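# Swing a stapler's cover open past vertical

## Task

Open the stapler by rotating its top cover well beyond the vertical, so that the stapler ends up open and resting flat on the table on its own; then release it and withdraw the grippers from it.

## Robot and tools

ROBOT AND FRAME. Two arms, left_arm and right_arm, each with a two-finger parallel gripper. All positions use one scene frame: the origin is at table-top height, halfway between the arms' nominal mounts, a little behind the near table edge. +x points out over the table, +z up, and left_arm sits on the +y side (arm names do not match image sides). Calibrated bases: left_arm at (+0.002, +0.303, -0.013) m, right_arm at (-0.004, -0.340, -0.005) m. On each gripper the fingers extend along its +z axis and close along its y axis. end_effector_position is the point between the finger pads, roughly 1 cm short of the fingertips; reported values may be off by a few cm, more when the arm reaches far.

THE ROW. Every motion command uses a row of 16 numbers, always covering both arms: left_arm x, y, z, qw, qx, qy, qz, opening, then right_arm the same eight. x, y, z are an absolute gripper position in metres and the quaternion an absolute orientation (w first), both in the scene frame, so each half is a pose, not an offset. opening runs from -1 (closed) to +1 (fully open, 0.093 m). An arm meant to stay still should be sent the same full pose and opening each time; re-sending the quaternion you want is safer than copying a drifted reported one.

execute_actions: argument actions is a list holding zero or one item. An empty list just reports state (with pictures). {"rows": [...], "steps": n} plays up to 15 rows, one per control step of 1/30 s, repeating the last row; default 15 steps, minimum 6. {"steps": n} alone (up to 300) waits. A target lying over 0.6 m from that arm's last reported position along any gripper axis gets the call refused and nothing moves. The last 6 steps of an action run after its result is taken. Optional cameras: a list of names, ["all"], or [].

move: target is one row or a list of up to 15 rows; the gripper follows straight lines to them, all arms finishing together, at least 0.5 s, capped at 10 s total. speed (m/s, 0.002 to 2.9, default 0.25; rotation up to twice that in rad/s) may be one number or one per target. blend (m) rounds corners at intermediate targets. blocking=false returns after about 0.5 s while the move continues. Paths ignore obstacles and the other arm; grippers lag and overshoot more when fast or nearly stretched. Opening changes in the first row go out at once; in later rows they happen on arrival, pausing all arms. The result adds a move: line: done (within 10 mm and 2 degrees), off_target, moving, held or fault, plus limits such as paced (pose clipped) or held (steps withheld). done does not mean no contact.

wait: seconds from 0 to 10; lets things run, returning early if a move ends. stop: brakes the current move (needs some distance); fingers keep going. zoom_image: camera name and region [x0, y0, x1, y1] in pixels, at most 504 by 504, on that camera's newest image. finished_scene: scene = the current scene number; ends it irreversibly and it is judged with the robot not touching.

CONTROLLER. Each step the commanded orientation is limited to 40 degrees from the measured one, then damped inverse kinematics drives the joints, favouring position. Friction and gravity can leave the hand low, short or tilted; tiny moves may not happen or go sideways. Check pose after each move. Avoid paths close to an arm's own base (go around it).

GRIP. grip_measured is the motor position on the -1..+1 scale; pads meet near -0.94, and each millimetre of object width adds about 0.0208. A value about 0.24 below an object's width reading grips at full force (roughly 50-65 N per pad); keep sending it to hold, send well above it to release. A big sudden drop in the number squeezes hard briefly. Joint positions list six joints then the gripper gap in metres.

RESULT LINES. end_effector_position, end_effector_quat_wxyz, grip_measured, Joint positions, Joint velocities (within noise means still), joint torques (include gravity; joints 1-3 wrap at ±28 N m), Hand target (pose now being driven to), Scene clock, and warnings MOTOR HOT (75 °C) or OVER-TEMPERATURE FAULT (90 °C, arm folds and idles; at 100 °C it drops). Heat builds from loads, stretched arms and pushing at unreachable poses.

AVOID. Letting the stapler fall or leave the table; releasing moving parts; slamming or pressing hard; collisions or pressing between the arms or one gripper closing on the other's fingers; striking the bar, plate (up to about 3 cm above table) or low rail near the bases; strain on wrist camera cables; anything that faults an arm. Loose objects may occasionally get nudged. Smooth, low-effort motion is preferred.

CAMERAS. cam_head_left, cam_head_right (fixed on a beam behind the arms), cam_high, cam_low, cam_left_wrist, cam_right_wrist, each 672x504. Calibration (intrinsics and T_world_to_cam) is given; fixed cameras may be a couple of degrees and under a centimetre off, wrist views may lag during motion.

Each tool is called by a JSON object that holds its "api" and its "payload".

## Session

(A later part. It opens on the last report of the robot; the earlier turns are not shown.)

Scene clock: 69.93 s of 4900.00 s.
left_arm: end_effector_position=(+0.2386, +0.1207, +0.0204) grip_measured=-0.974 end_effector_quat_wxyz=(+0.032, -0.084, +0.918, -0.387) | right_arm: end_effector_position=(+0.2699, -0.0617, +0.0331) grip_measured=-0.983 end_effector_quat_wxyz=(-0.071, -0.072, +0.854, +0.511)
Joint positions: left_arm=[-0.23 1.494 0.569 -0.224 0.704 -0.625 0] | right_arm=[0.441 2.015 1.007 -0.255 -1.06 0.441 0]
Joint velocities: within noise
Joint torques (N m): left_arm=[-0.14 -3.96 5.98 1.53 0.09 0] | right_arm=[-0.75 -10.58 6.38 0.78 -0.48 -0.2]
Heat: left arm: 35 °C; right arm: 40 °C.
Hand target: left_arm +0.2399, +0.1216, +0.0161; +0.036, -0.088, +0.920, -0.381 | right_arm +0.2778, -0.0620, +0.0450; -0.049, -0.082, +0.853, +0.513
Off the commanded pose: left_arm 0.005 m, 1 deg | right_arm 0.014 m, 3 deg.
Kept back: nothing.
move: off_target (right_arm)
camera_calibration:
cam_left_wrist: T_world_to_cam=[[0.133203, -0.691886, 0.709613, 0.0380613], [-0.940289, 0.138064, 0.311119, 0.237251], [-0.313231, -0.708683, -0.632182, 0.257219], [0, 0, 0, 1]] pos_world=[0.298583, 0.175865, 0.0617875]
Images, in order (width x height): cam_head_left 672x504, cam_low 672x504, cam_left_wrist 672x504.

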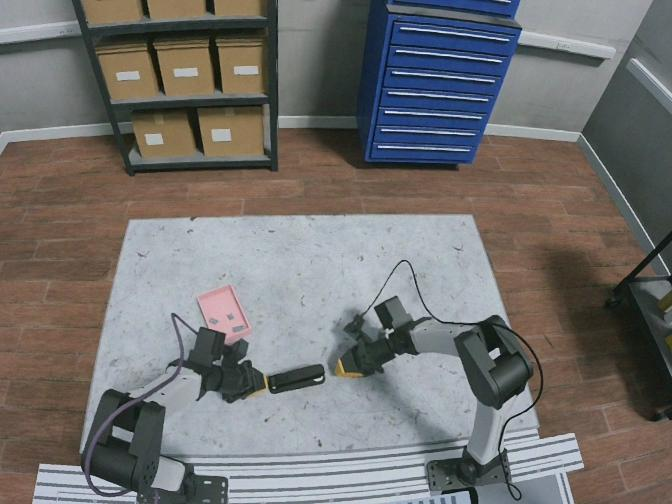

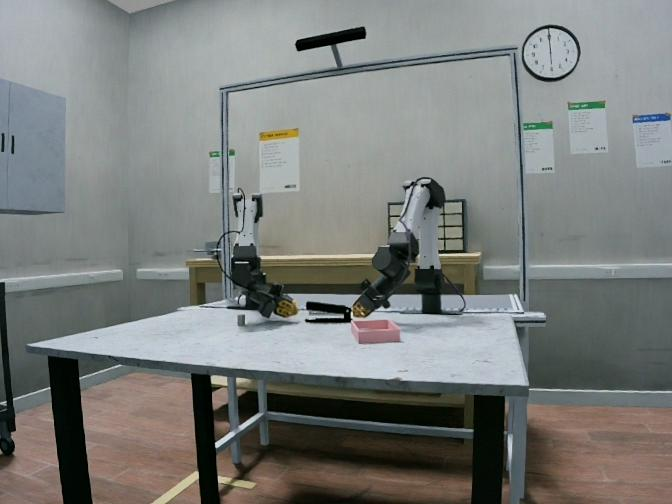

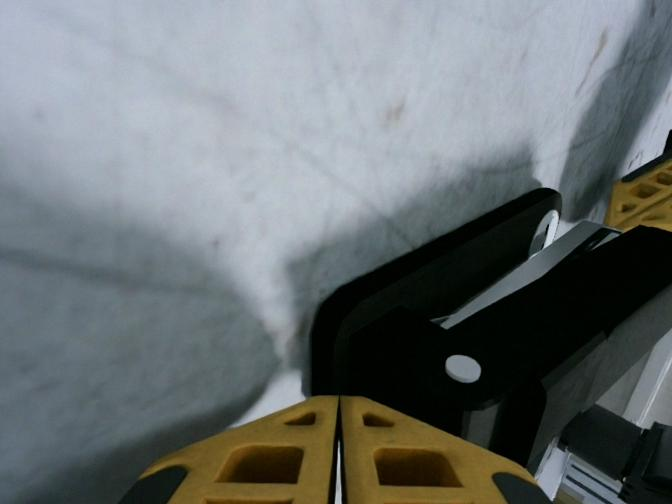

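{"api": "move", "payload": {"target": [[0.240,0.1215,0.016,0.036,-0.088,0.920,-0.381,-1,0.276,-0.048,0.022,-0.0492,-0.0818,0.8531,0.5129,-1],[0.240,0.1215,0.016,0.036,-0.088,0.920,-0.381,-1,0.273,-0.024,0.009,-0.0492,-0.0818,0.8531,0.5129,-1]], "speed": 0.04, "cameras": ["cam_low","cam_right_wrist","cam_head_left"]}}

{"api": "zoom_image", "payload": {"camera": "cam_low", "region": [270, 270, 370, 335]}}

{"api": "zoom_image", "payload": {"camera": "cam_head_left", "region": [200, 330, 360, 420]}}

Scene clock: 72.07 s of 4900.00 s.
left_arm: end_effector_position=(+0.2392, +0.1208, +0.0204) grip_measured=-0.974 end_effector_quat_wxyz=(+0.033, -0.085, +0.918, -0.387) | right_arm: end_effector_position=(+0.2718, -0.0263, +0.0208) grip_measured=-0.983 end_effector_quat_wxyz=(-0.054, -0.085, +0.847, +0.521)
Joint positions: left_arm=[-0.23 1.494 0.569 -0.221 0.703 -0.628 0] | right_arm=[0.528 2.077 0.994 0.009 -1.036 0.603 0]
Joint velocities: within noise
Joint torques (N m): left_arm=[-0.13 -3.95 6.02 1.53 0.08 -0.03] | right_arm=[0.65 -6.8 4.66 1.41 -0.28 -0.05]
Heat: left arm: 35 °C; right arm: 40 °C.
Hand target: left_arm +0.2400, +0.1216, +0.0161; +0.036, -0.088, +0.920, -0.381 | right_arm +0.2727, -0.0244, +0.0093; -0.050, -0.082, +0.853, +0.513
Off the commanded pose: left_arm 0.005 m, 1 deg | right_arm 0.012 m, 1 deg.
Kept back: nothing.
move: off_target (right_arm)
camera_calibration:
cam_right_wrist: T_world_to_cam=[[0.0555309, -0.453053, -0.889753, -0.00631536], [-0.81685, -0.533065, 0.22045, 0.244479], [-0.574172, 0.714552, -0.399677, 0.264445], [0, 0, 0, 1]] pos_world=[0.35189, -0.0614978, 0.0461781]
Images, in order (width x height): cam_head_left 672x504, cam_low 672x504, cam_right_wrist 672x504.

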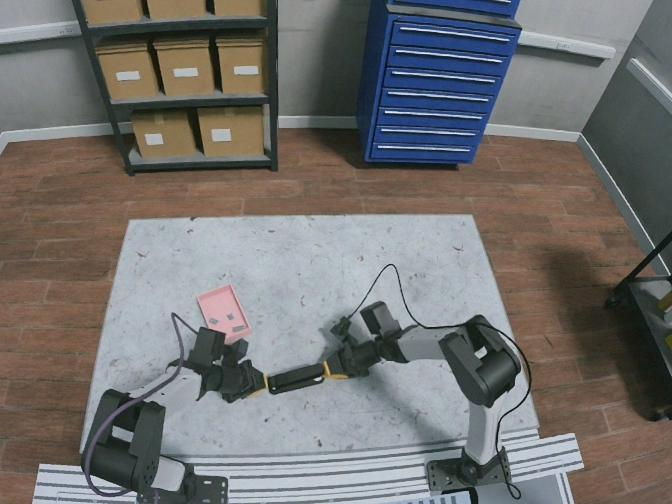

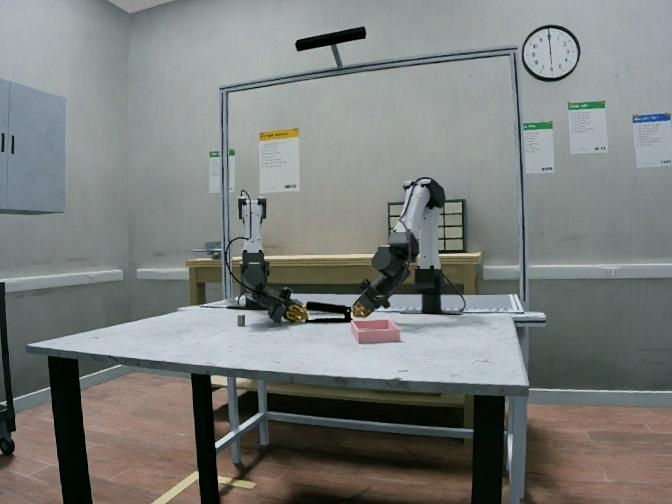

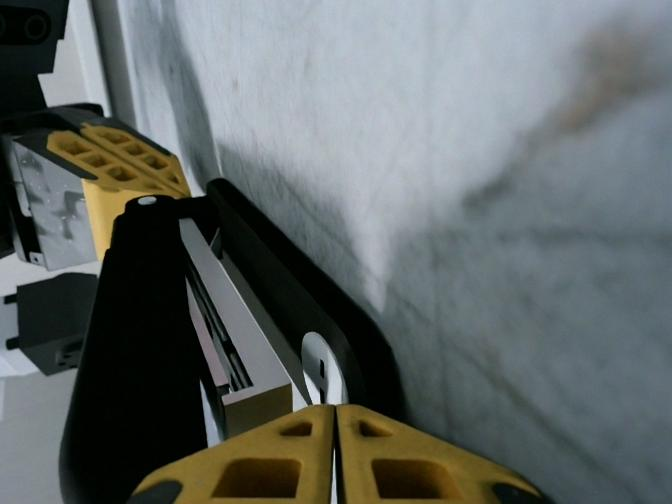

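Scaled by 5.040.

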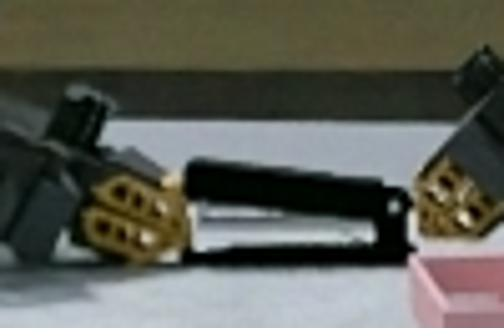

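Scaled by 3.150.

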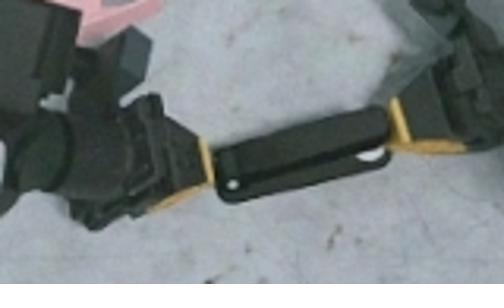

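{"api": "move", "payload": {"target": [0.240,0.1215,0.016,0.036,-0.088,0.920,-0.381,-1,0.272,-0.0185,0.010,-0.0492,-0.0818,0.8531,0.5129,-1], "speed": 0.03, "cameras": ["cam_low"]}}

{"api": "zoom_image", "payload": {"camera": "cam_low", "region": [270, 270, 370, 335]}}

{"api": "execute_actions", "payload": {"actions": [{"rows":[[0.240,0.1215,0.016,0.036,-0.088,0.920,-0.381,-1,0.272,-0.018,0.011,-0.0492,-0.0818,0.8531,0.5129,-0.93],[0.240,0.1215,0.016,0.036,-0.088,0.920,-0.381,-1,0.272,-0.0175,0.012,-0.0492,-0.0818,0.8531,0.5129,-0.90],[0.240,0.1215,0.016,0.036,-0.088,0.920,-0.381,-1,0.272,-0.017,0.0125,-0.0492,-0.0818,0.8531,0.5129,-0.87],[0.240,0.1215,0.016,0.036,-0.088,0.920,-0.381,-1,0.272,-0.0165,0.013,-0.0492,-0.0818,0.8531,0.5129,-0.84],[0.240,0.1215,0.016,0.036,-0.088,0.920,-0.381,-1,0.272,-0.016,0.0135,-0.0492,-0.0818,0.8531,0.5129,-0.81],[0.240,0.1215,0.016,0.036,-0.088,0.920,-0.381,-1,0.2715,-0.0155,0.014,-0.0492,-0.0818,0.8531,0.5129,-0.78],[0.240,0.1215,0.016,0.036,-0.088,0.920,-0.381,-1,0.2715,-0.015,0.015,-0.0492,-0.0818,0.8531,0.5129,-0.75],[0.240,0.1215,0.016,0.036,-0.088,0.920,-0.381,-1,0.2715,-0.0145,0.016,-0.0492,-0.0818,0.8531,0.5129,-0.72],[0.240,0.1215,0.016,0.036,-0.088,0.920,-0.381,-1,0.2715,-0.0135,0.017,-0.0492,-0.0818,0.8531,0.5129,-0.69]],"steps":15}]}}

{"api": "wait", "payload": {"seconds": 0.4, "cameras": ["cam_low","cam_right_wrist"]}}

{"api": "zoom_image", "payload": {"camera": "cam_low", "region": [270, 270, 370, 335]}}

Scene clock: 74.10 s of 4900.00 s.
left_arm: end_effector_position=(+0.2392, +0.1208, +0.0205) grip_measured=-0.974 end_effector_quat_wxyz=(+0.033, -0.085, +0.918, -0.387) | right_arm: end_effector_position=(+0.2722, -0.0215, +0.0217) grip_measured=-0.983 end_effector_quat_wxyz=(-0.052, -0.084, +0.847, +0.522)
Joint positions: left_arm=[-0.23 1.494 0.569 -0.221 0.703 -0.628 0] | right_arm=[0.541 2.078 0.994 0.037 -1.027 0.63 0]
Joint velocities: within noise
Joint torques (N m): left_arm=[-0.14 -3.97 6.01 1.52 0.08 -0.03] | right_arm=[0.96 -6.89 4.89 1.42 -0.29 -0.01]
Heat: left arm: 35 °C; right arm: 40 °C.
Hand target: left_arm +0.2400, +0.1216, +0.0161; +0.036, -0.088, +0.920, -0.381 | right_arm +0.2718, -0.0189, +0.0104; -0.049, -0.082, +0.853, +0.513
Off the commanded pose: left_arm 0.005 m, 1 deg | right_arm 0.012 m, 1 deg.
Kept back: nothing.
move: off_target (right_arm)
Images, in order (width x height): cam_low 672x504.

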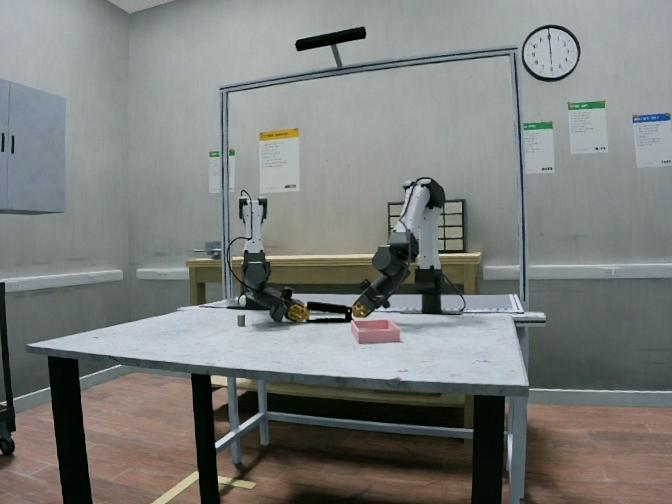

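Scaled by 5.040.

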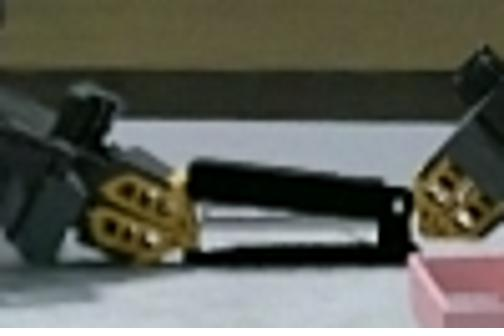

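Scene clock: 74.40 s of 4900.00 s.
left_arm: end_effector_position=(+0.2396, +0.1213, +0.0200) grip_measured=-0.974 end_effector_quat_wxyz=(+0.034, -0.086, +0.918, -0.385) | right_arm: end_effector_position=(+0.2718, -0.0203, +0.0237) grip_measured=-0.710 end_effector_quat_wxyz=(-0.055, -0.082, +0.845, +0.526)
Joint positions: left_arm=[-0.23 1.494 0.569 -0.221 0.698 -0.628 0] | right_arm=[0.541 2.078 0.994 0.045 -1.037 0.643 0.011]
Joint velocities: left_arm=[within noise] | right_arm=[-0.007 -0.012 -0.002 0.081 0.007 0.095 0.036]
Joint torques (N m): left_arm=[-0.08 -4.04 6 1.55 0.24 -0.02] | right_arm=[1.91 -8.09 5.56 1.27 0.07 -0.04]
Heat: left arm: 35 °C; right arm: 40 °C.
Steps of this call (1-9: this action's first 9). Readings (end_effector_position of left_arm | right_arm):
1: (+0.2392, +0.1208, +0.0205) | (+0.2721, -0.0214, +0.0218)
2: (+0.2392, +0.1208, +0.0205) | (+0.2721, -0.0214, +0.0218)
4: (+0.2393, +0.1209, +0.0203) | (+0.2723, -0.0213, +0.0219)
8: (+0.2395, +0.1212, +0.0201) | (+0.2719, -0.0205, +0.0233)
9: the state above

Scene clock: 75.00 s of 4900.00 s.
left_arm: end_effector_position=(+0.2397, +0.1215, +0.0198) grip_measured=-0.974 end_effector_quat_wxyz=(+0.035, -0.086, +0.918, -0.384) | right_arm: end_effector_position=(+0.2718, -0.0201, +0.0242) grip_measured=-0.694 end_effector_quat_wxyz=(-0.056, -0.081, +0.844, +0.527)
Joint positions: left_arm=[-0.23 1.494 0.569 -0.221 0.696 -0.628 0] | right_arm=[0.541 2.078 0.994 0.048 -1.04 0.648 0.012]
Joint velocities: within noise
Joint torques (N m): left_arm=[-0.14 -3.95 6.02 1.53 0.16 -0.03] | right_arm=[1.94 -8.1 5.67 1.29 -0.05 -0.01]
Heat: left arm: 35 °C; right arm: 39 °C.
Hand target: left_arm +0.2400, +0.1216, +0.0161; +0.036, -0.088, +0.920, -0.381 | right_arm +0.2713, -0.0138, +0.0173; -0.049, -0.082, +0.853, +0.513
Off the commanded pose: left_arm 0.004 m, 0 deg | right_arm 0.010 m, 2 deg.
Steps of this call (1-6: your previous action's last 6; 7-18: nothing new was sent). Readings (end_effector_position of left_arm | right_arm):
1: (+0.2397, +0.1214, +0.0199) | (+0.2718, -0.0202, +0.0240)
2: (+0.2397, +0.1214, +0.0199) | (+0.2717, -0.0201, +0.0241)
4: (+0.2397, +0.1215, +0.0198) | (+0.2718, -0.0201, +0.0242)
8: (+0.2397, +0.1215, +0.0198) | (+0.2718, -0.0201, +0.0242)
18: the state above
camera_calibration:
cam_right_wrist: T_world_to_cam=[[0.0462791, -0.442005, -0.895818, 0.00241619], [-0.817656, -0.531924, 0.220215, 0.247396], [-0.573843, 0.72228, -0.386025, 0.261059], [0, 0, 0, 1]] pos_world=[0.35198, -0.0558938, 0.0484594]
Images, in order (width x height): cam_low 672x504, cam_right_wrist 672x504.

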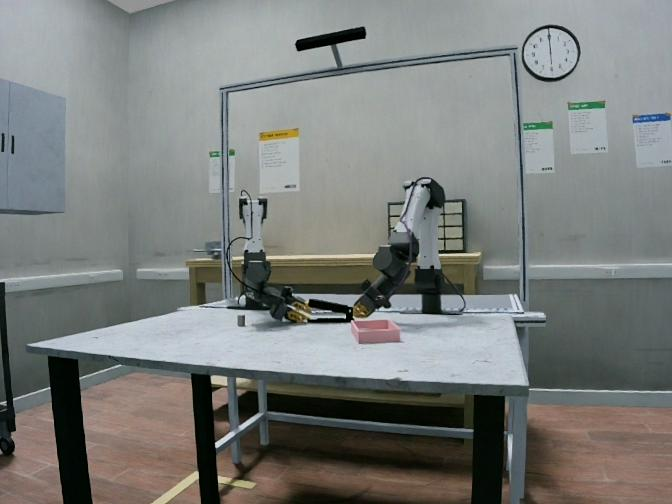

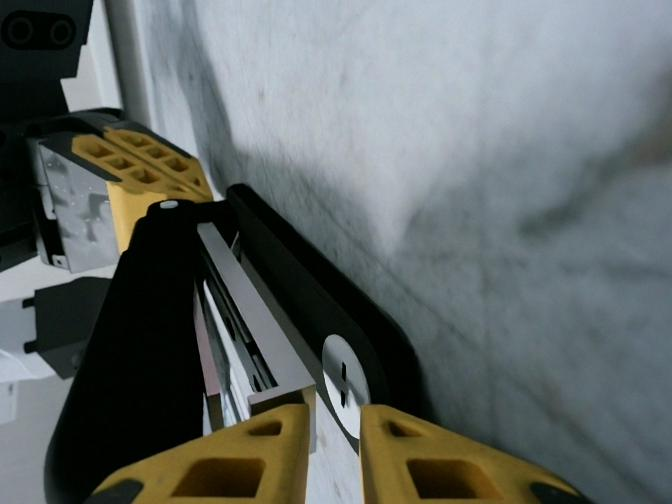

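Scaled by 5.040.

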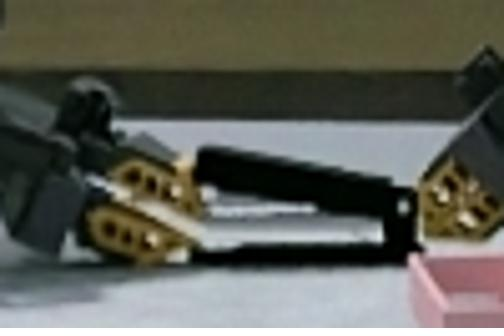

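{"api": "execute_actions", "payload": {"actions": [{"rows":[[0.240,0.1215,0.016,0.036,-0.088,0.920,-0.381,-1,0.2715,-0.0125,0.018,-0.0492,-0.0818,0.8531,0.5129,-0.66],[0.240,0.1215,0.016,0.036,-0.088,0.920,-0.381,-1,0.271,-0.0115,0.019,-0.0492,-0.0818,0.8531,0.5129,-0.63],[0.240,0.1215,0.016,0.036,-0.088,0.920,-0.381,-1,0.271,-0.0105,0.020,-0.0492,-0.0818,0.8531,0.5129,-0.60],[0.240,0.1215,0.016,0.036,-0.088,0.920,-0.381,-1,0.271,-0.0095,0.021,-0.0492,-0.0818,0.8531,0.5129,-0.57],[0.240,0.1215,0.016,0.036,-0.088,0.920,-0.381,-1,0.271,-0.0085,0.022,-0.0492,-0.0818,0.8531,0.5129,-0.54],[0.240,0.1215,0.016,0.036,-0.088,0.920,-0.381,-1,0.2705,-0.0075,0.023,-0.0492,-0.0818,0.8531,0.5129,-0.51],[0.240,0.1215,0.016,0.036,-0.088,0.920,-0.381,-1,0.2705,-0.0065,0.024,-0.0492,-0.0818,0.8531,0.5129,-0.48],[0.240,0.1215,0.016,0.036,-0.088,0.920,-0.381,-1,0.2705,-0.0055,0.025,-0.0492,-0.0818,0.8531,0.5129,-0.45],[0.240,0.1215,0.016,0.036,-0.088,0.920,-0.381,-1,0.2705,-0.0045,0.026,-0.0492,-0.0818,0.8531,0.5129,-0.42]],"steps":15}]}}

{"api": "wait", "payload": {"seconds": 0.4, "cameras": ["cam_low","cam_right_wrist"]}}

{"api": "zoom_image", "payload": {"camera": "cam_low", "region": [270, 270, 370, 335]}}

Scene clock: 80.60 s of 4900.00 s.
left_arm: end_effector_position=(+0.2419, +0.1249, +0.0189) grip_measured=-0.974 end_effector_quat_wxyz=(+0.038, -0.092, +0.919, -0.381) | right_arm: end_effector_position=(+0.2717, -0.0180, +0.0292) grip_measured=-0.447 end_effector_quat_wxyz=(-0.059, -0.078, +0.841, +0.532)
Joint positions: left_arm=[-0.22 1.494 0.569 -0.223 0.688 -0.628 0] | right_arm=[0.544 2.07 0.997 0.051 -1.049 0.668 0.024]
Joint velocities: left_arm=[0.051 -0.007 0.002 -0.051 -0.066 -0.037 0] | right_arm=[0.017 -0.042 0.002 -0.081 -0.081 0.007 0.043]
Joint torques (N m): left_arm=[-1.43 -3.92 6 1.56 0.31 -0.01] | right_arm=[3.64 -8.58 6.6 1.26 0.11 -0.01]
Heat: left arm: 35 °C; right arm: 39 °C.
Steps of this call (1-159: nothing new was sent; 160-168: this action's first 9). Readings (end_effector_position of left_arm | right_arm):
160: (+0.2398, +0.1215, +0.0198) | (+0.2718, -0.0200, +0.0243)
161: (+0.2399, +0.1217, +0.0196) | (+0.2717, -0.0199, +0.0246)
163: (+0.2404, +0.1224, +0.0195) | (+0.2717, -0.0195, +0.0259)
167: (+0.2417, +0.1245, +0.0190) | (+0.2717, -0.0182, +0.0287)
168: the state above

Scene clock: 81.20 s of 4900.00 s.
left_arm: end_effector_position=(+0.2426, +0.1260, +0.0185) grip_measured=-0.974 end_effector_quat_wxyz=(+0.039, -0.094, +0.920, -0.379) | right_arm: end_effector_position=(+0.2718, -0.0172, +0.0308) grip_measured=-0.423 end_effector_quat_wxyz=(-0.061, -0.075, +0.841, +0.532)
Joint positions: left_arm=[-0.217 1.494 0.569 -0.223 0.684 -0.628 0] | right_arm=[0.546 2.067 0.999 0.051 -1.049 0.68 0.025]
Joint velocities: within noise
Joint torques (N m): left_arm=[-1.43 -3.96 6 1.54 0.3 -0.03] | right_arm=[3.55 -8.61 6.48 1.26 0.12 0.03]
Heat: left arm: 35 °C; right arm: 39 °C.
Hand target: left_arm +0.2399, +0.1217, +0.0161; +0.036, -0.088, +0.920, -0.381 | right_arm +0.2702, -0.0051, +0.0265; -0.049, -0.082, +0.853, +0.514
Off the commanded pose: left_arm 0.006 m, 1 deg | right_arm 0.014 m, 3 deg.
Steps of this call (1-6: your previous action's last 6; 7-18: nothing new was sent). Readings (end_effector_position of left_arm | right_arm):
1: (+0.2421, +0.1253, +0.0189) | (+0.2717, -0.0177, +0.0299)
2: (+0.2425, +0.1258, +0.0187) | (+0.2716, -0.0175, +0.0302)
4: (+0.2426, +0.1260, +0.0185) | (+0.2718, -0.0172, +0.0308)
8: (+0.2426, +0.1260, +0.0185) | (+0.2718, -0.0172, +0.0308)
18: the state above
camera_calibration:
cam_right_wrist: T_world_to_cam=[[0.0294901, -0.433523, -0.90066, 0.0144997], [-0.816385, -0.530358, 0.228551, 0.246866], [-0.576754, 0.728546, -0.369562, 0.261899], [0, 0, 0, 1]] pos_world=[0.352161, -0.0535921, 0.0534258]
Images, in order (width x height): cam_low 672x504, cam_right_wrist 672x504.

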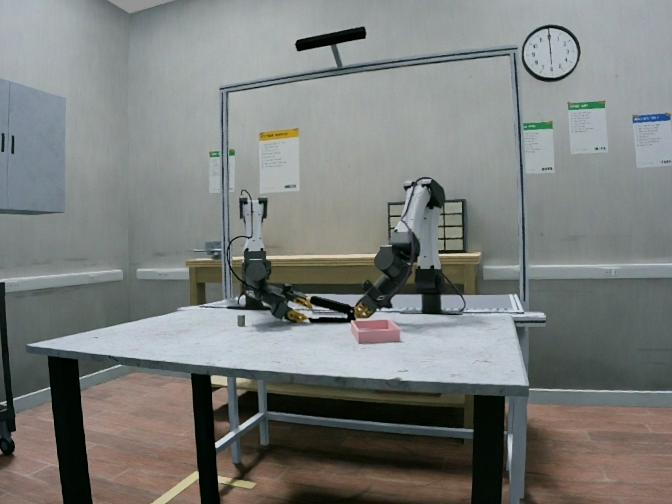

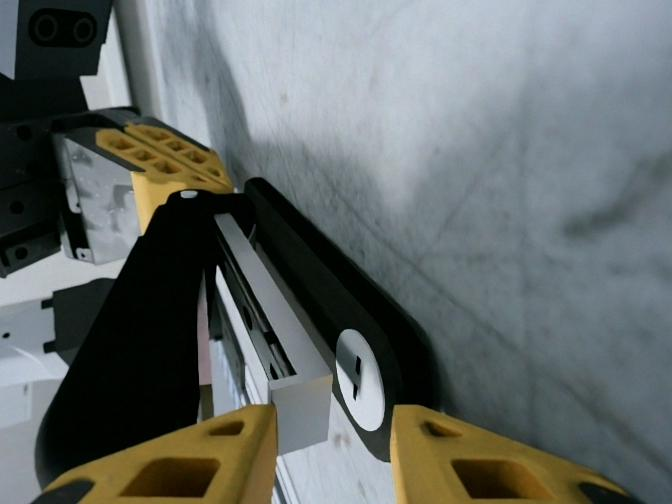

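Scaled by 5.040.

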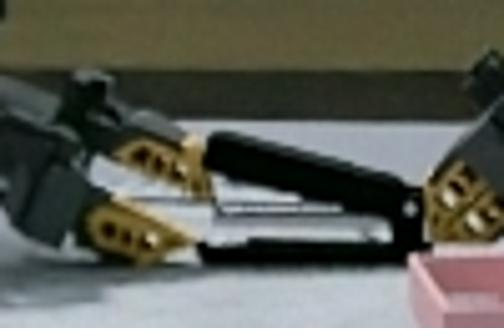

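{"api": "execute_actions", "payload": {"actions": [{"rows":[[0.240,0.1215,0.016,0.036,-0.088,0.920,-0.381,-1,0.271,-0.020,0.026,-0.0492,-0.0818,0.8531,0.5129,-0.47],[0.240,0.1215,0.016,0.036,-0.088,0.920,-0.381,-1,0.271,-0.021,0.026,-0.0492,-0.0818,0.8531,0.5129,-0.53],[0.240,0.1215,0.016,0.036,-0.088,0.920,-0.381,-1,0.271,-0.021,0.025,-0.0492,-0.0818,0.8531,0.5129,-0.59],[0.240,0.1215,0.016,0.036,-0.088,0.920,-0.381,-1,0.271,-0.022,0.024,-0.0492,-0.0818,0.8531,0.5129,-0.65],[0.240,0.1215,0.016,0.036,-0.088,0.920,-0.381,-1,0.271,-0.022,0.023,-0.0492,-0.0818,0.8531,0.5129,-0.71],[0.240,0.1215,0.016,0.036,-0.088,0.920,-0.381,-1,0.271,-0.022,0.022,-0.0492,-0.0818,0.8531,0.5129,-0.77],[0.240,0.1215,0.016,0.036,-0.088,0.920,-0.381,-1,0.271,-0.022,0.021,-0.0492,-0.0818,0.8531,0.5129,-0.83],[0.240,0.1215,0.016,0.036,-0.088,0.920,-0.381,-1,0.271,-0.022,0.020,-0.0492,-0.0818,0.8531,0.5129,-0.89],[0.240,0.1215,0.016,0.036,-0.088,0.920,-0.381,-1,0.271,-0.024,0.019,-0.0492,-0.0818,0.8531,0.5129,-0.95]],"steps":15}]}}

{"api": "move", "payload": {"target": [[0.235,0.150,0.045,0.036,-0.088,0.920,-0.381,-1,0.275,-0.045,0.025,-0.0492,-0.0818,0.8531,0.5129,-1],[0.25,0.17,0.16,0.324,0.582,0.694,-0.271,0,0.275,-0.055,0.025,-0.0492,-0.0818,0.8531,0.5129,-1],[0.262,0.09,0.16,0.0668,0.6394,0.763,-0.056,0,0.275,-0.055,0.025,-0.0492,-0.0818,0.8531,0.5129,-1]], "speed": 0.2}}

{"api": "zoom_image", "payload": {"camera": "cam_low", "region": [270, 270, 370, 335]}}

Scene clock: 82.77 s of 4900.00 s.
left_arm: end_effector_position=(+0.2415, +0.1242, +0.0185) grip_measured=-0.974 end_effector_quat_wxyz=(+0.038, -0.090, +0.920, -0.379) | right_arm: end_effector_position=(+0.2709, -0.0214, +0.0245) grip_measured=-0.913 end_effector_quat_wxyz=(-0.056, -0.078, +0.848, +0.521)
Joint positions: left_arm=[-0.225 1.494 0.569 -0.222 0.684 -0.628 0] | right_arm=[0.543 2.066 0.992 0.027 -1.025 0.646 0.001]
Joint velocities: left_arm=[within noise] | right_arm=[-0.012 -0.012 -0.037 0.037 0.022 -0.095 -0.077]
Joint torques (N m): left_arm=[-0.7 -3.96 6.05 1.54 0.3 -0.02] | right_arm=[-0.34 -8.61 4.77 1.14 -0.42 -0.23]
Heat: left arm: 35 °C; right arm: 39 °C.
Steps of this call (1-38: nothing new was sent; 39-47: this action's first 9). Readings (end_effector_position of left_arm | right_arm):
39: (+0.2426, +0.1260, +0.0185) | (+0.2722, -0.0178, +0.0310)
40: (+0.2426, +0.1259, +0.0185) | (+0.2721, -0.0183, +0.0306)
42: (+0.2420, +0.1251, +0.0185) | (+0.2723, -0.0191, +0.0288)
46: (+0.2415, +0.1242, +0.0185) | (+0.2710, -0.0212, +0.0248)
47: the state above

Scene clock: 90.57 s of 4900.00 s.
left_arm: end_effector_position=(+0.2594, +0.0890, +0.1564) grip_measured=-0.002 end_effector_quat_wxyz=(+0.070, +0.642, +0.760, -0.064) | right_arm: end_effector_position=(+0.2729, -0.0487, +0.0199) grip_measured=-0.983 end_effector_quat_wxyz=(-0.056, -0.086, +0.847, +0.521)
Joint positions: left_arm=[-0.564 1.697 1.584 -1.331 0.147 0.777 0.045] | right_arm=[0.469 2.066 0.99 -0.1 -1.064 0.486 0]
Joint velocities: within noise
Joint torques (N m): left_arm=[0.16 -6.08 10.18 0.45 -0.18 -0.08] | right_arm=[-1.05 -10.93 4.62 0.61 -0.36 -0.22]
Heat: left arm: 37 °C; right arm: 40 °C.
Hand target: left_arm +0.2619, +0.0900, +0.1600; +0.067, +0.640, +0.764, -0.056 | right_arm +0.2748, -0.0549, +0.0247; -0.049, -0.081, +0.853, +0.513
Off your previous action's commanded pose at its last step (step 6 of this call): left_arm 0.004 m, 0 deg | right_arm 0.005 m, 1 deg.
Off the commanded pose: left_arm 0.005 m, 1 deg | right_arm 0.008 m, 1 deg.
Kept back: nothing.
move: done
camera_calibration:
cam_left_wrist: T_world_to_cam=[[-0.98537, -0.170428, -0.000847974, 0.271694], [-0.165036, 0.952925, 0.254355, -0.0459358], [-0.0425412, 0.250774, -0.967111, 0.22404], [0, 0, 0, 1]] pos_world=[0.269669, 0.0338943, 0.228586]
cam_right_wrist: T_world_to_cam=[[0.056717, -0.453367, -0.889517, -0.0176585], [-0.813984, -0.536898, 0.221744, 0.232783], [-0.578112, 0.711476, -0.399485, 0.281618], [0, 0, 0, 1]] pos_world=[0.35329, -0.0833892, 0.0451761]

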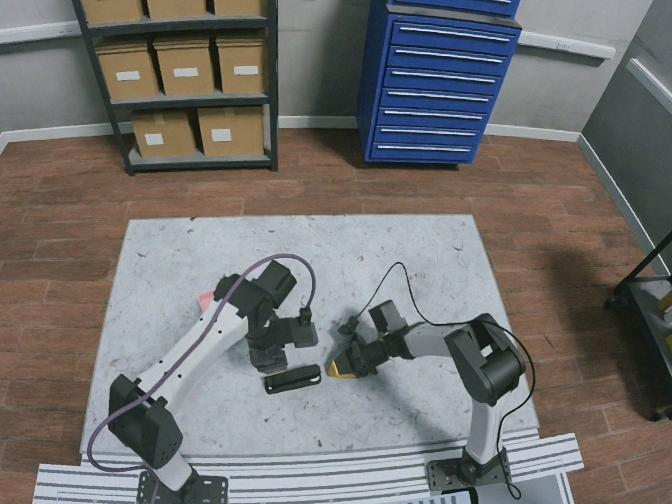

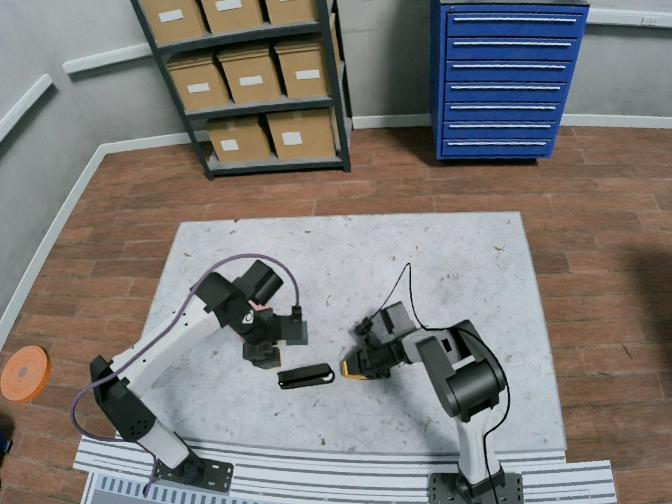

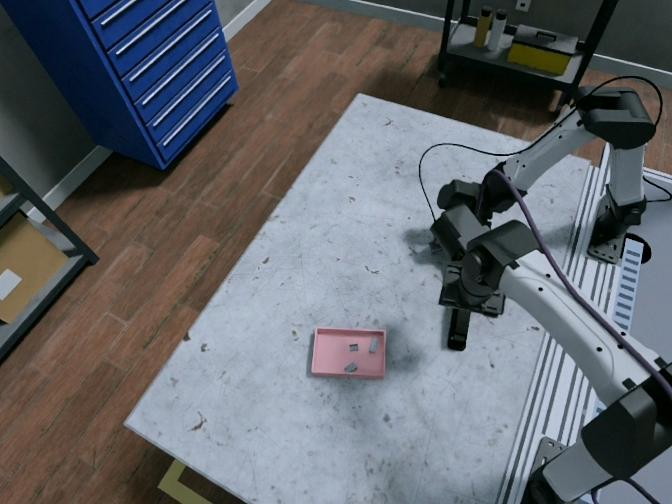

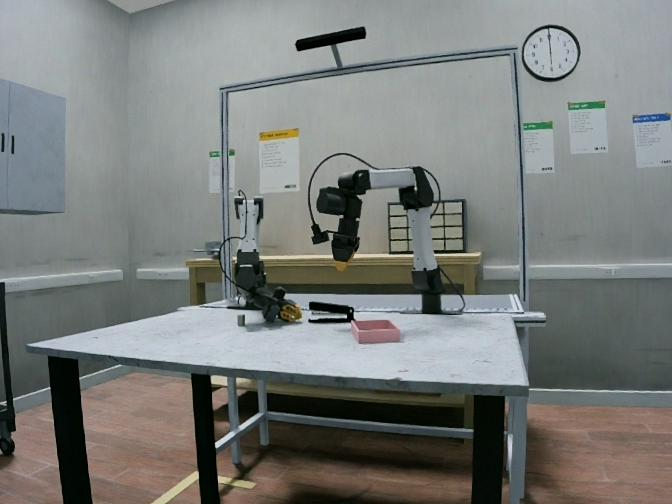

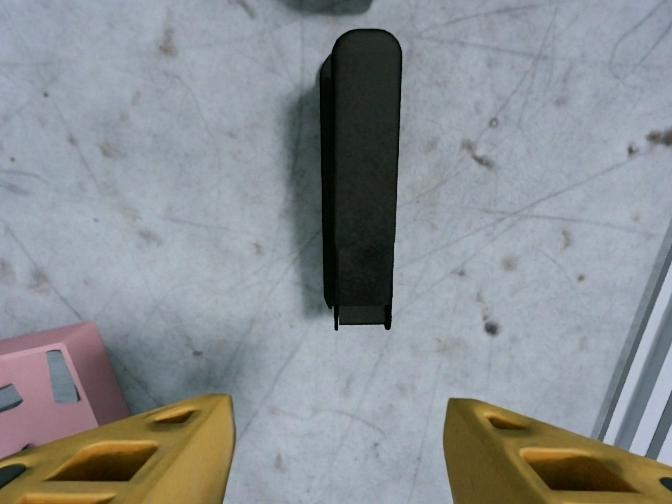

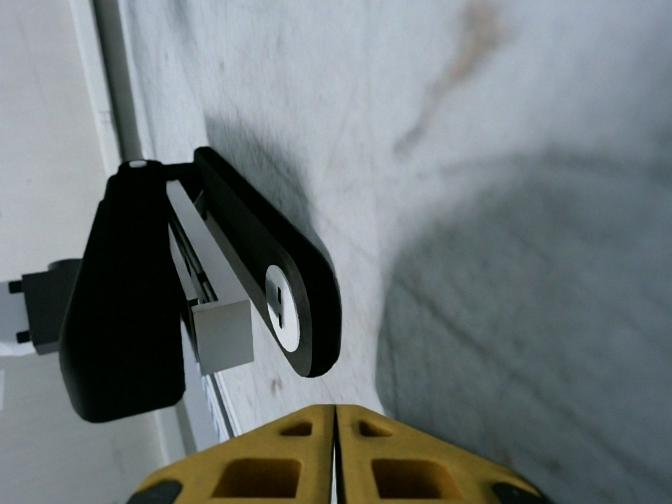

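Scaled by 5.040.

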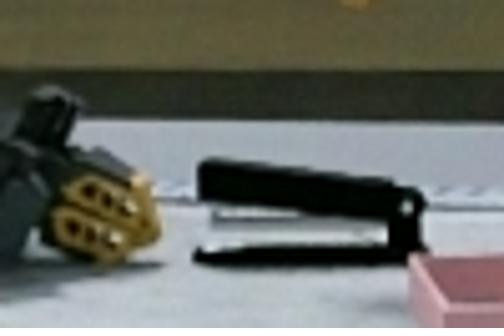

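{"api": "move", "payload": {"target": [[0.2585,0.06,0.12,0.0668,0.6394,0.763,-0.056,0,0.271,-0.028,0.020,-0.0492,-0.0818,0.8531,0.5129,-1],[0.255,0.044,0.085,0.0668,0.6394,0.763,-0.056,0,0.271,-0.022,0.016,-0.0492,-0.0818,0.8531,0.5129,-1]], "speed": 0.08}}

{"api": "zoom_image", "payload": {"camera": "cam_low", "region": [270, 260, 370, 335]}}

{"api": "zoom_image", "payload": {"camera": "cam_head_right", "region": [230, 330, 400, 420]}}

Scene clock: 93.10 s of 4900.00 s.
left_arm: end_effector_position=(+0.2534, +0.0435, +0.0915) grip_measured=-0.002 end_effector_quat_wxyz=(+0.068, +0.642, +0.761, -0.063) | right_arm: end_effector_position=(+0.2683, -0.0235, +0.0213) grip_measured=-0.983 end_effector_quat_wxyz=(-0.056, -0.083, +0.851, +0.515)
Joint positions: left_arm=[-0.687 1.785 1.431 -1.076 0.129 0.652 0.045] | right_arm=[0.543 2.066 0.99 0.007 -1.018 0.619 0]
Joint velocities: within noise
Joint torques (N m): left_arm=[-0.05 -7.12 6.15 0.92 -0.21 -0.05] | right_arm=[0.16 -7.72 4.92 1.43 -0.41 -0.05]
Heat: left arm: 37 °C; right arm: 40 °C.
Hand target: left_arm +0.2548, +0.0440, +0.0851; +0.067, +0.640, +0.763, -0.056 | right_arm +0.2709, -0.0222, +0.0160; -0.049, -0.082, +0.853, +0.513
Off the commanded pose: left_arm 0.007 m, 1 deg | right_arm 0.006 m, 1 deg.
Kept back: nothing.
move: done
camera_calibration:
cam_left_wrist: T_world_to_cam=[[-0.98497, -0.172725, 0.00068685, 0.257754], [-0.166719, 0.951746, 0.257651, 0.0131123], [-0.0451566, 0.253664, -0.966238, 0.172879], [0, 0, 0, 1]] pos_world=[0.263872, -0.0118123, 0.163487]
cam_right_wrist: T_world_to_cam=[[0.0518742, -0.466055, -0.883234, -0.00389955], [-0.817078, -0.528318, 0.230789, 0.243059], [-0.574189, 0.709699, -0.408209, 0.26069], [0, 0, 0, 1]] pos_world=[0.348486, -0.058416, 0.0468766]

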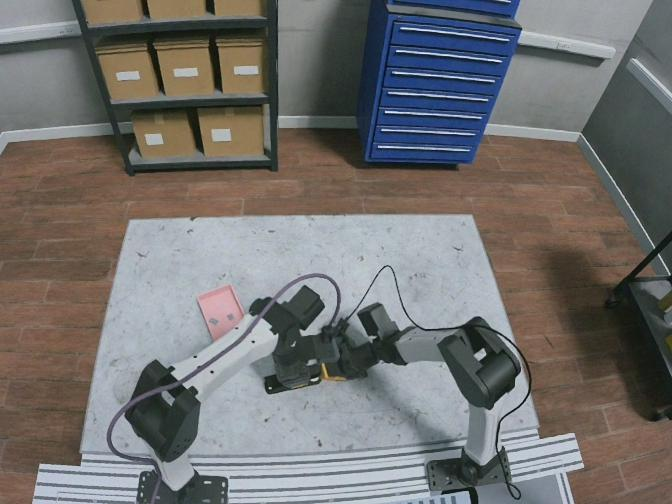

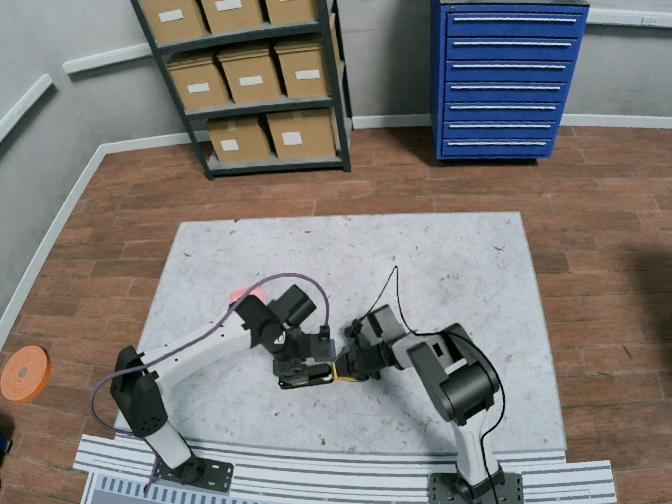

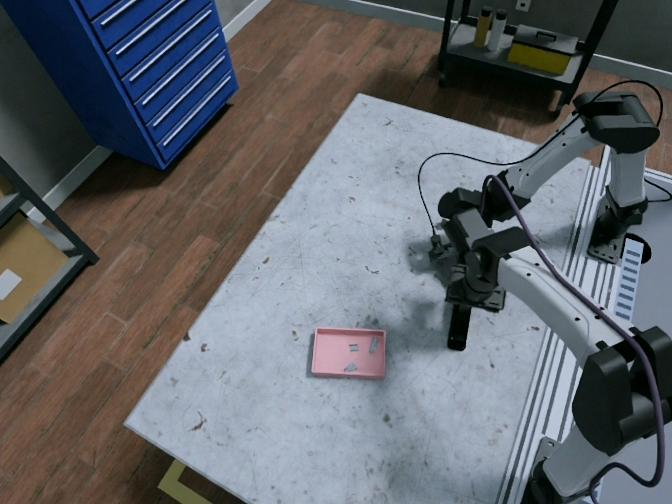

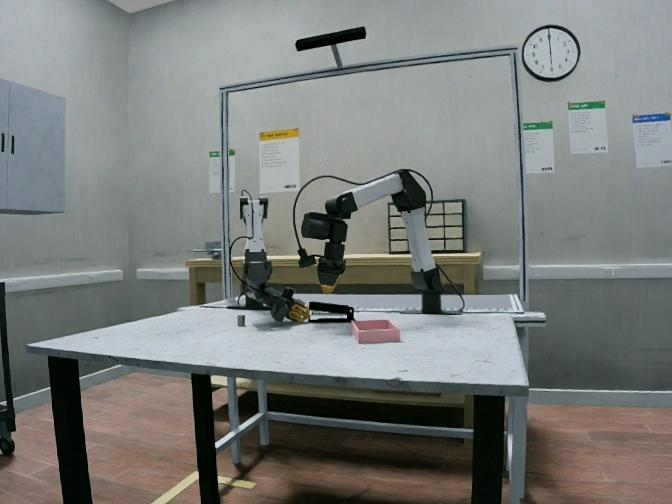

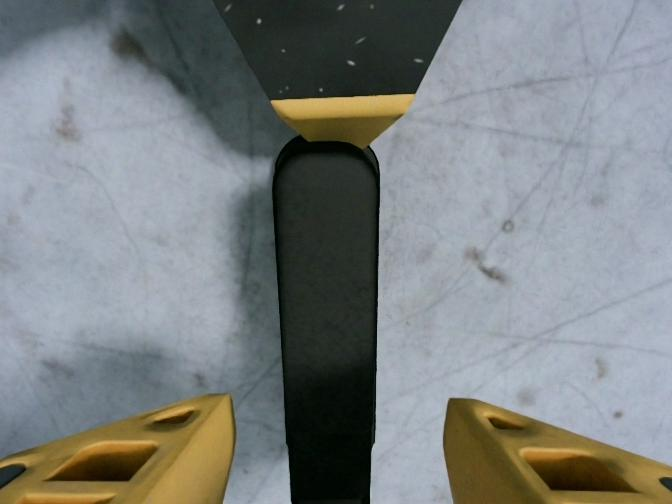

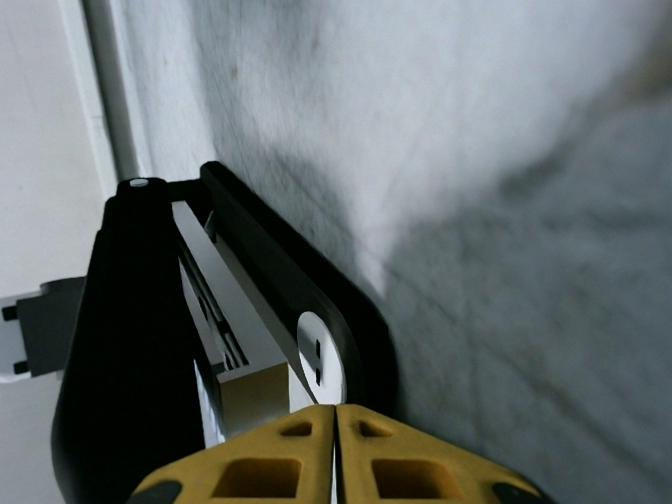

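Scaled by 5.040.

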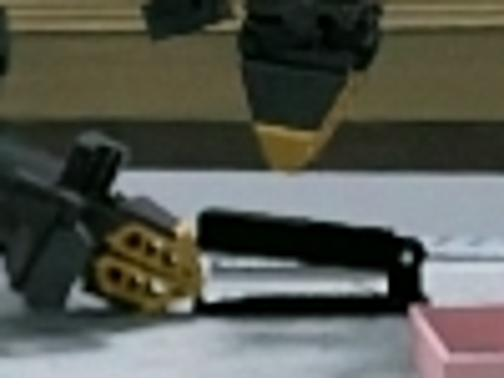

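Scaled by 2.965.

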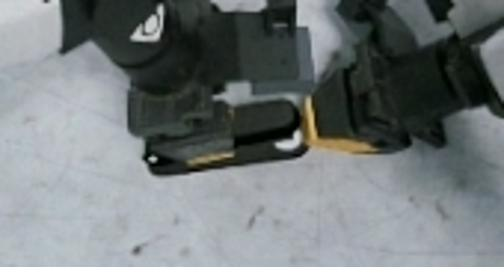

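{"api": "move", "payload": {"target": [[0.2525,0.050,0.052,0.0668,0.6394,0.763,-0.056,0,0.271,-0.022,0.016,-0.0492,-0.0818,0.8531,0.5129,-1],[0.2525,0.050,0.052,0.0668,0.6394,0.763,-0.056,0,0.2695,-0.0145,0.010,-0.0492,-0.0818,0.8531,0.5129,-1]], "speed": 0.05, "cameras": ["cam_low","cam_left_wrist","cam_right_wrist","cam_high"]}}

{"api": "zoom_image", "payload": {"camera": "cam_low", "region": [270, 260, 370, 335]}}

Scene clock: 96.23 s of 4900.00 s.
left_arm: end_effector_position=(+0.2499, +0.0471, +0.0597) grip_measured=-0.002 end_effector_quat_wxyz=(+0.070, +0.641, +0.762, -0.063) | right_arm: end_effector_position=(+0.2695, -0.0174, +0.0208) grip_measured=-0.983 end_effector_quat_wxyz=(-0.052, -0.084, +0.849, +0.519)
Joint positions: left_arm=[-0.687 1.785 1.302 -0.944 0.129 0.651 0.045] | right_arm=[0.555 2.077 0.99 0.053 -1.015 0.649 0]
Joint velocities: within noise
Joint torques (N m): left_arm=[0.7 -6.79 5.96 0.94 -0.19 0] | right_arm=[0.73 -6.8 4.78 1.5 -0.32 -0.02]
Heat: left arm: 37 °C; right arm: 40 °C.
Hand target: left_arm +0.2524, +0.0500, +0.0522; +0.067, +0.640, +0.763, -0.056 | right_arm +0.2693, -0.0149, +0.0102; -0.049, -0.082, +0.853, +0.513
Off the commanded pose: left_arm 0.009 m, 1 deg | right_arm 0.011 m, 1 deg.
Kept back: nothing.
move: off_target (right_arm)
camera_calibration:
cam_left_wrist: T_world_to_cam=[[-0.984822, -0.17356, -0.00136021, 0.255204], [-0.168138, 0.952052, 0.25559, 0.0177176], [-0.0430652, 0.251939, -0.966784, 0.14064], [0, 0, 0, 1]] pos_world=[0.260366, -0.00800755, 0.131787]
cam_right_wrist: T_world_to_cam=[[0.0570257, -0.457682, -0.887285, -0.00267028], [-0.819965, -0.528487, 0.219907, 0.248313], [-0.569566, 0.715003, -0.405421, 0.25569], [0, 0, 0, 1]] pos_world=[0.349392, -0.0528109, 0.046687]
Images, in order (width x height): cam_high 672x504, cam_low 672x504, cam_left_wrist 672x504, cam_right_wrist 672x504.

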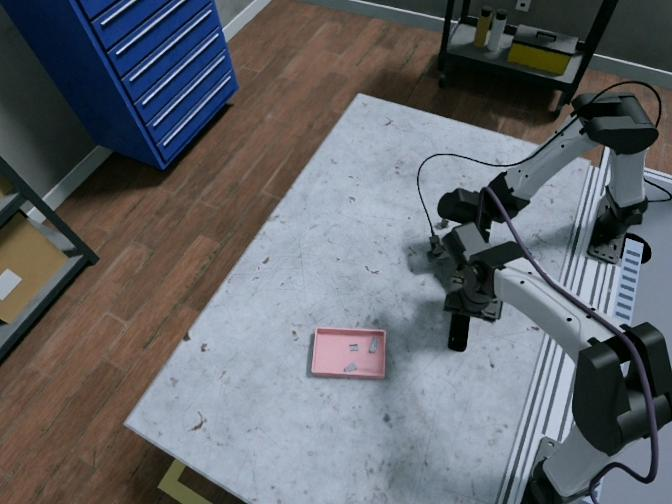

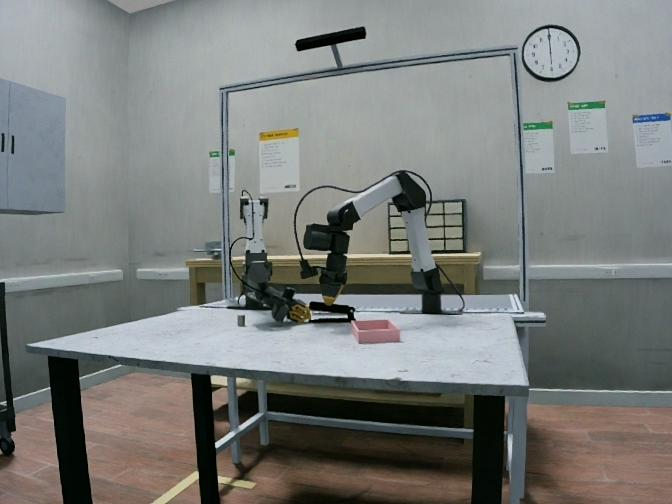

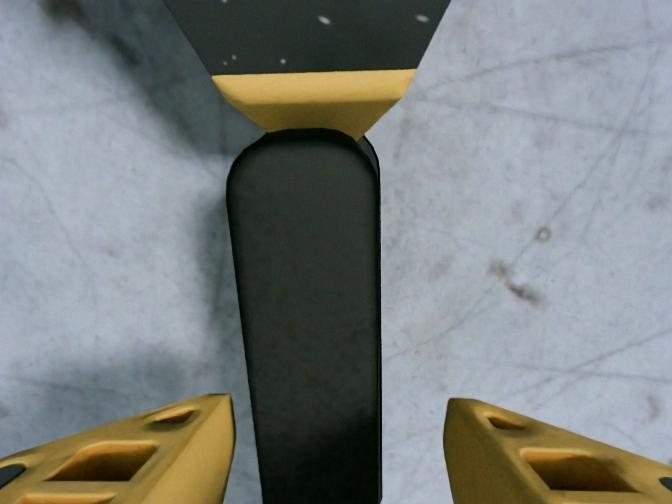

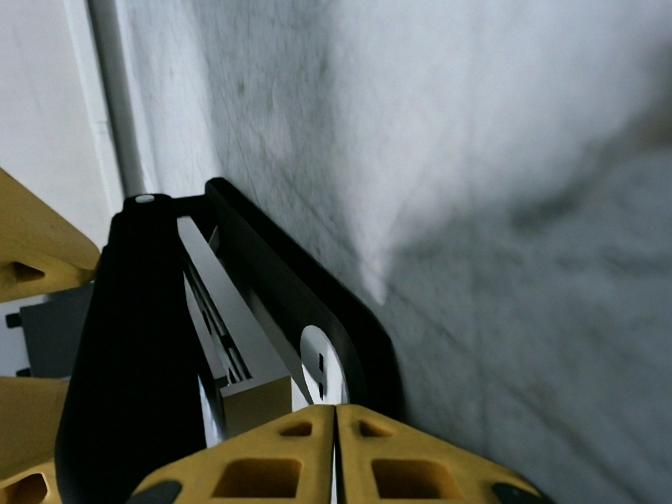

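Scaled by 5.040.

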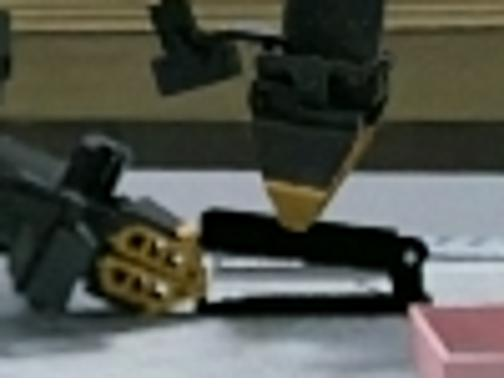

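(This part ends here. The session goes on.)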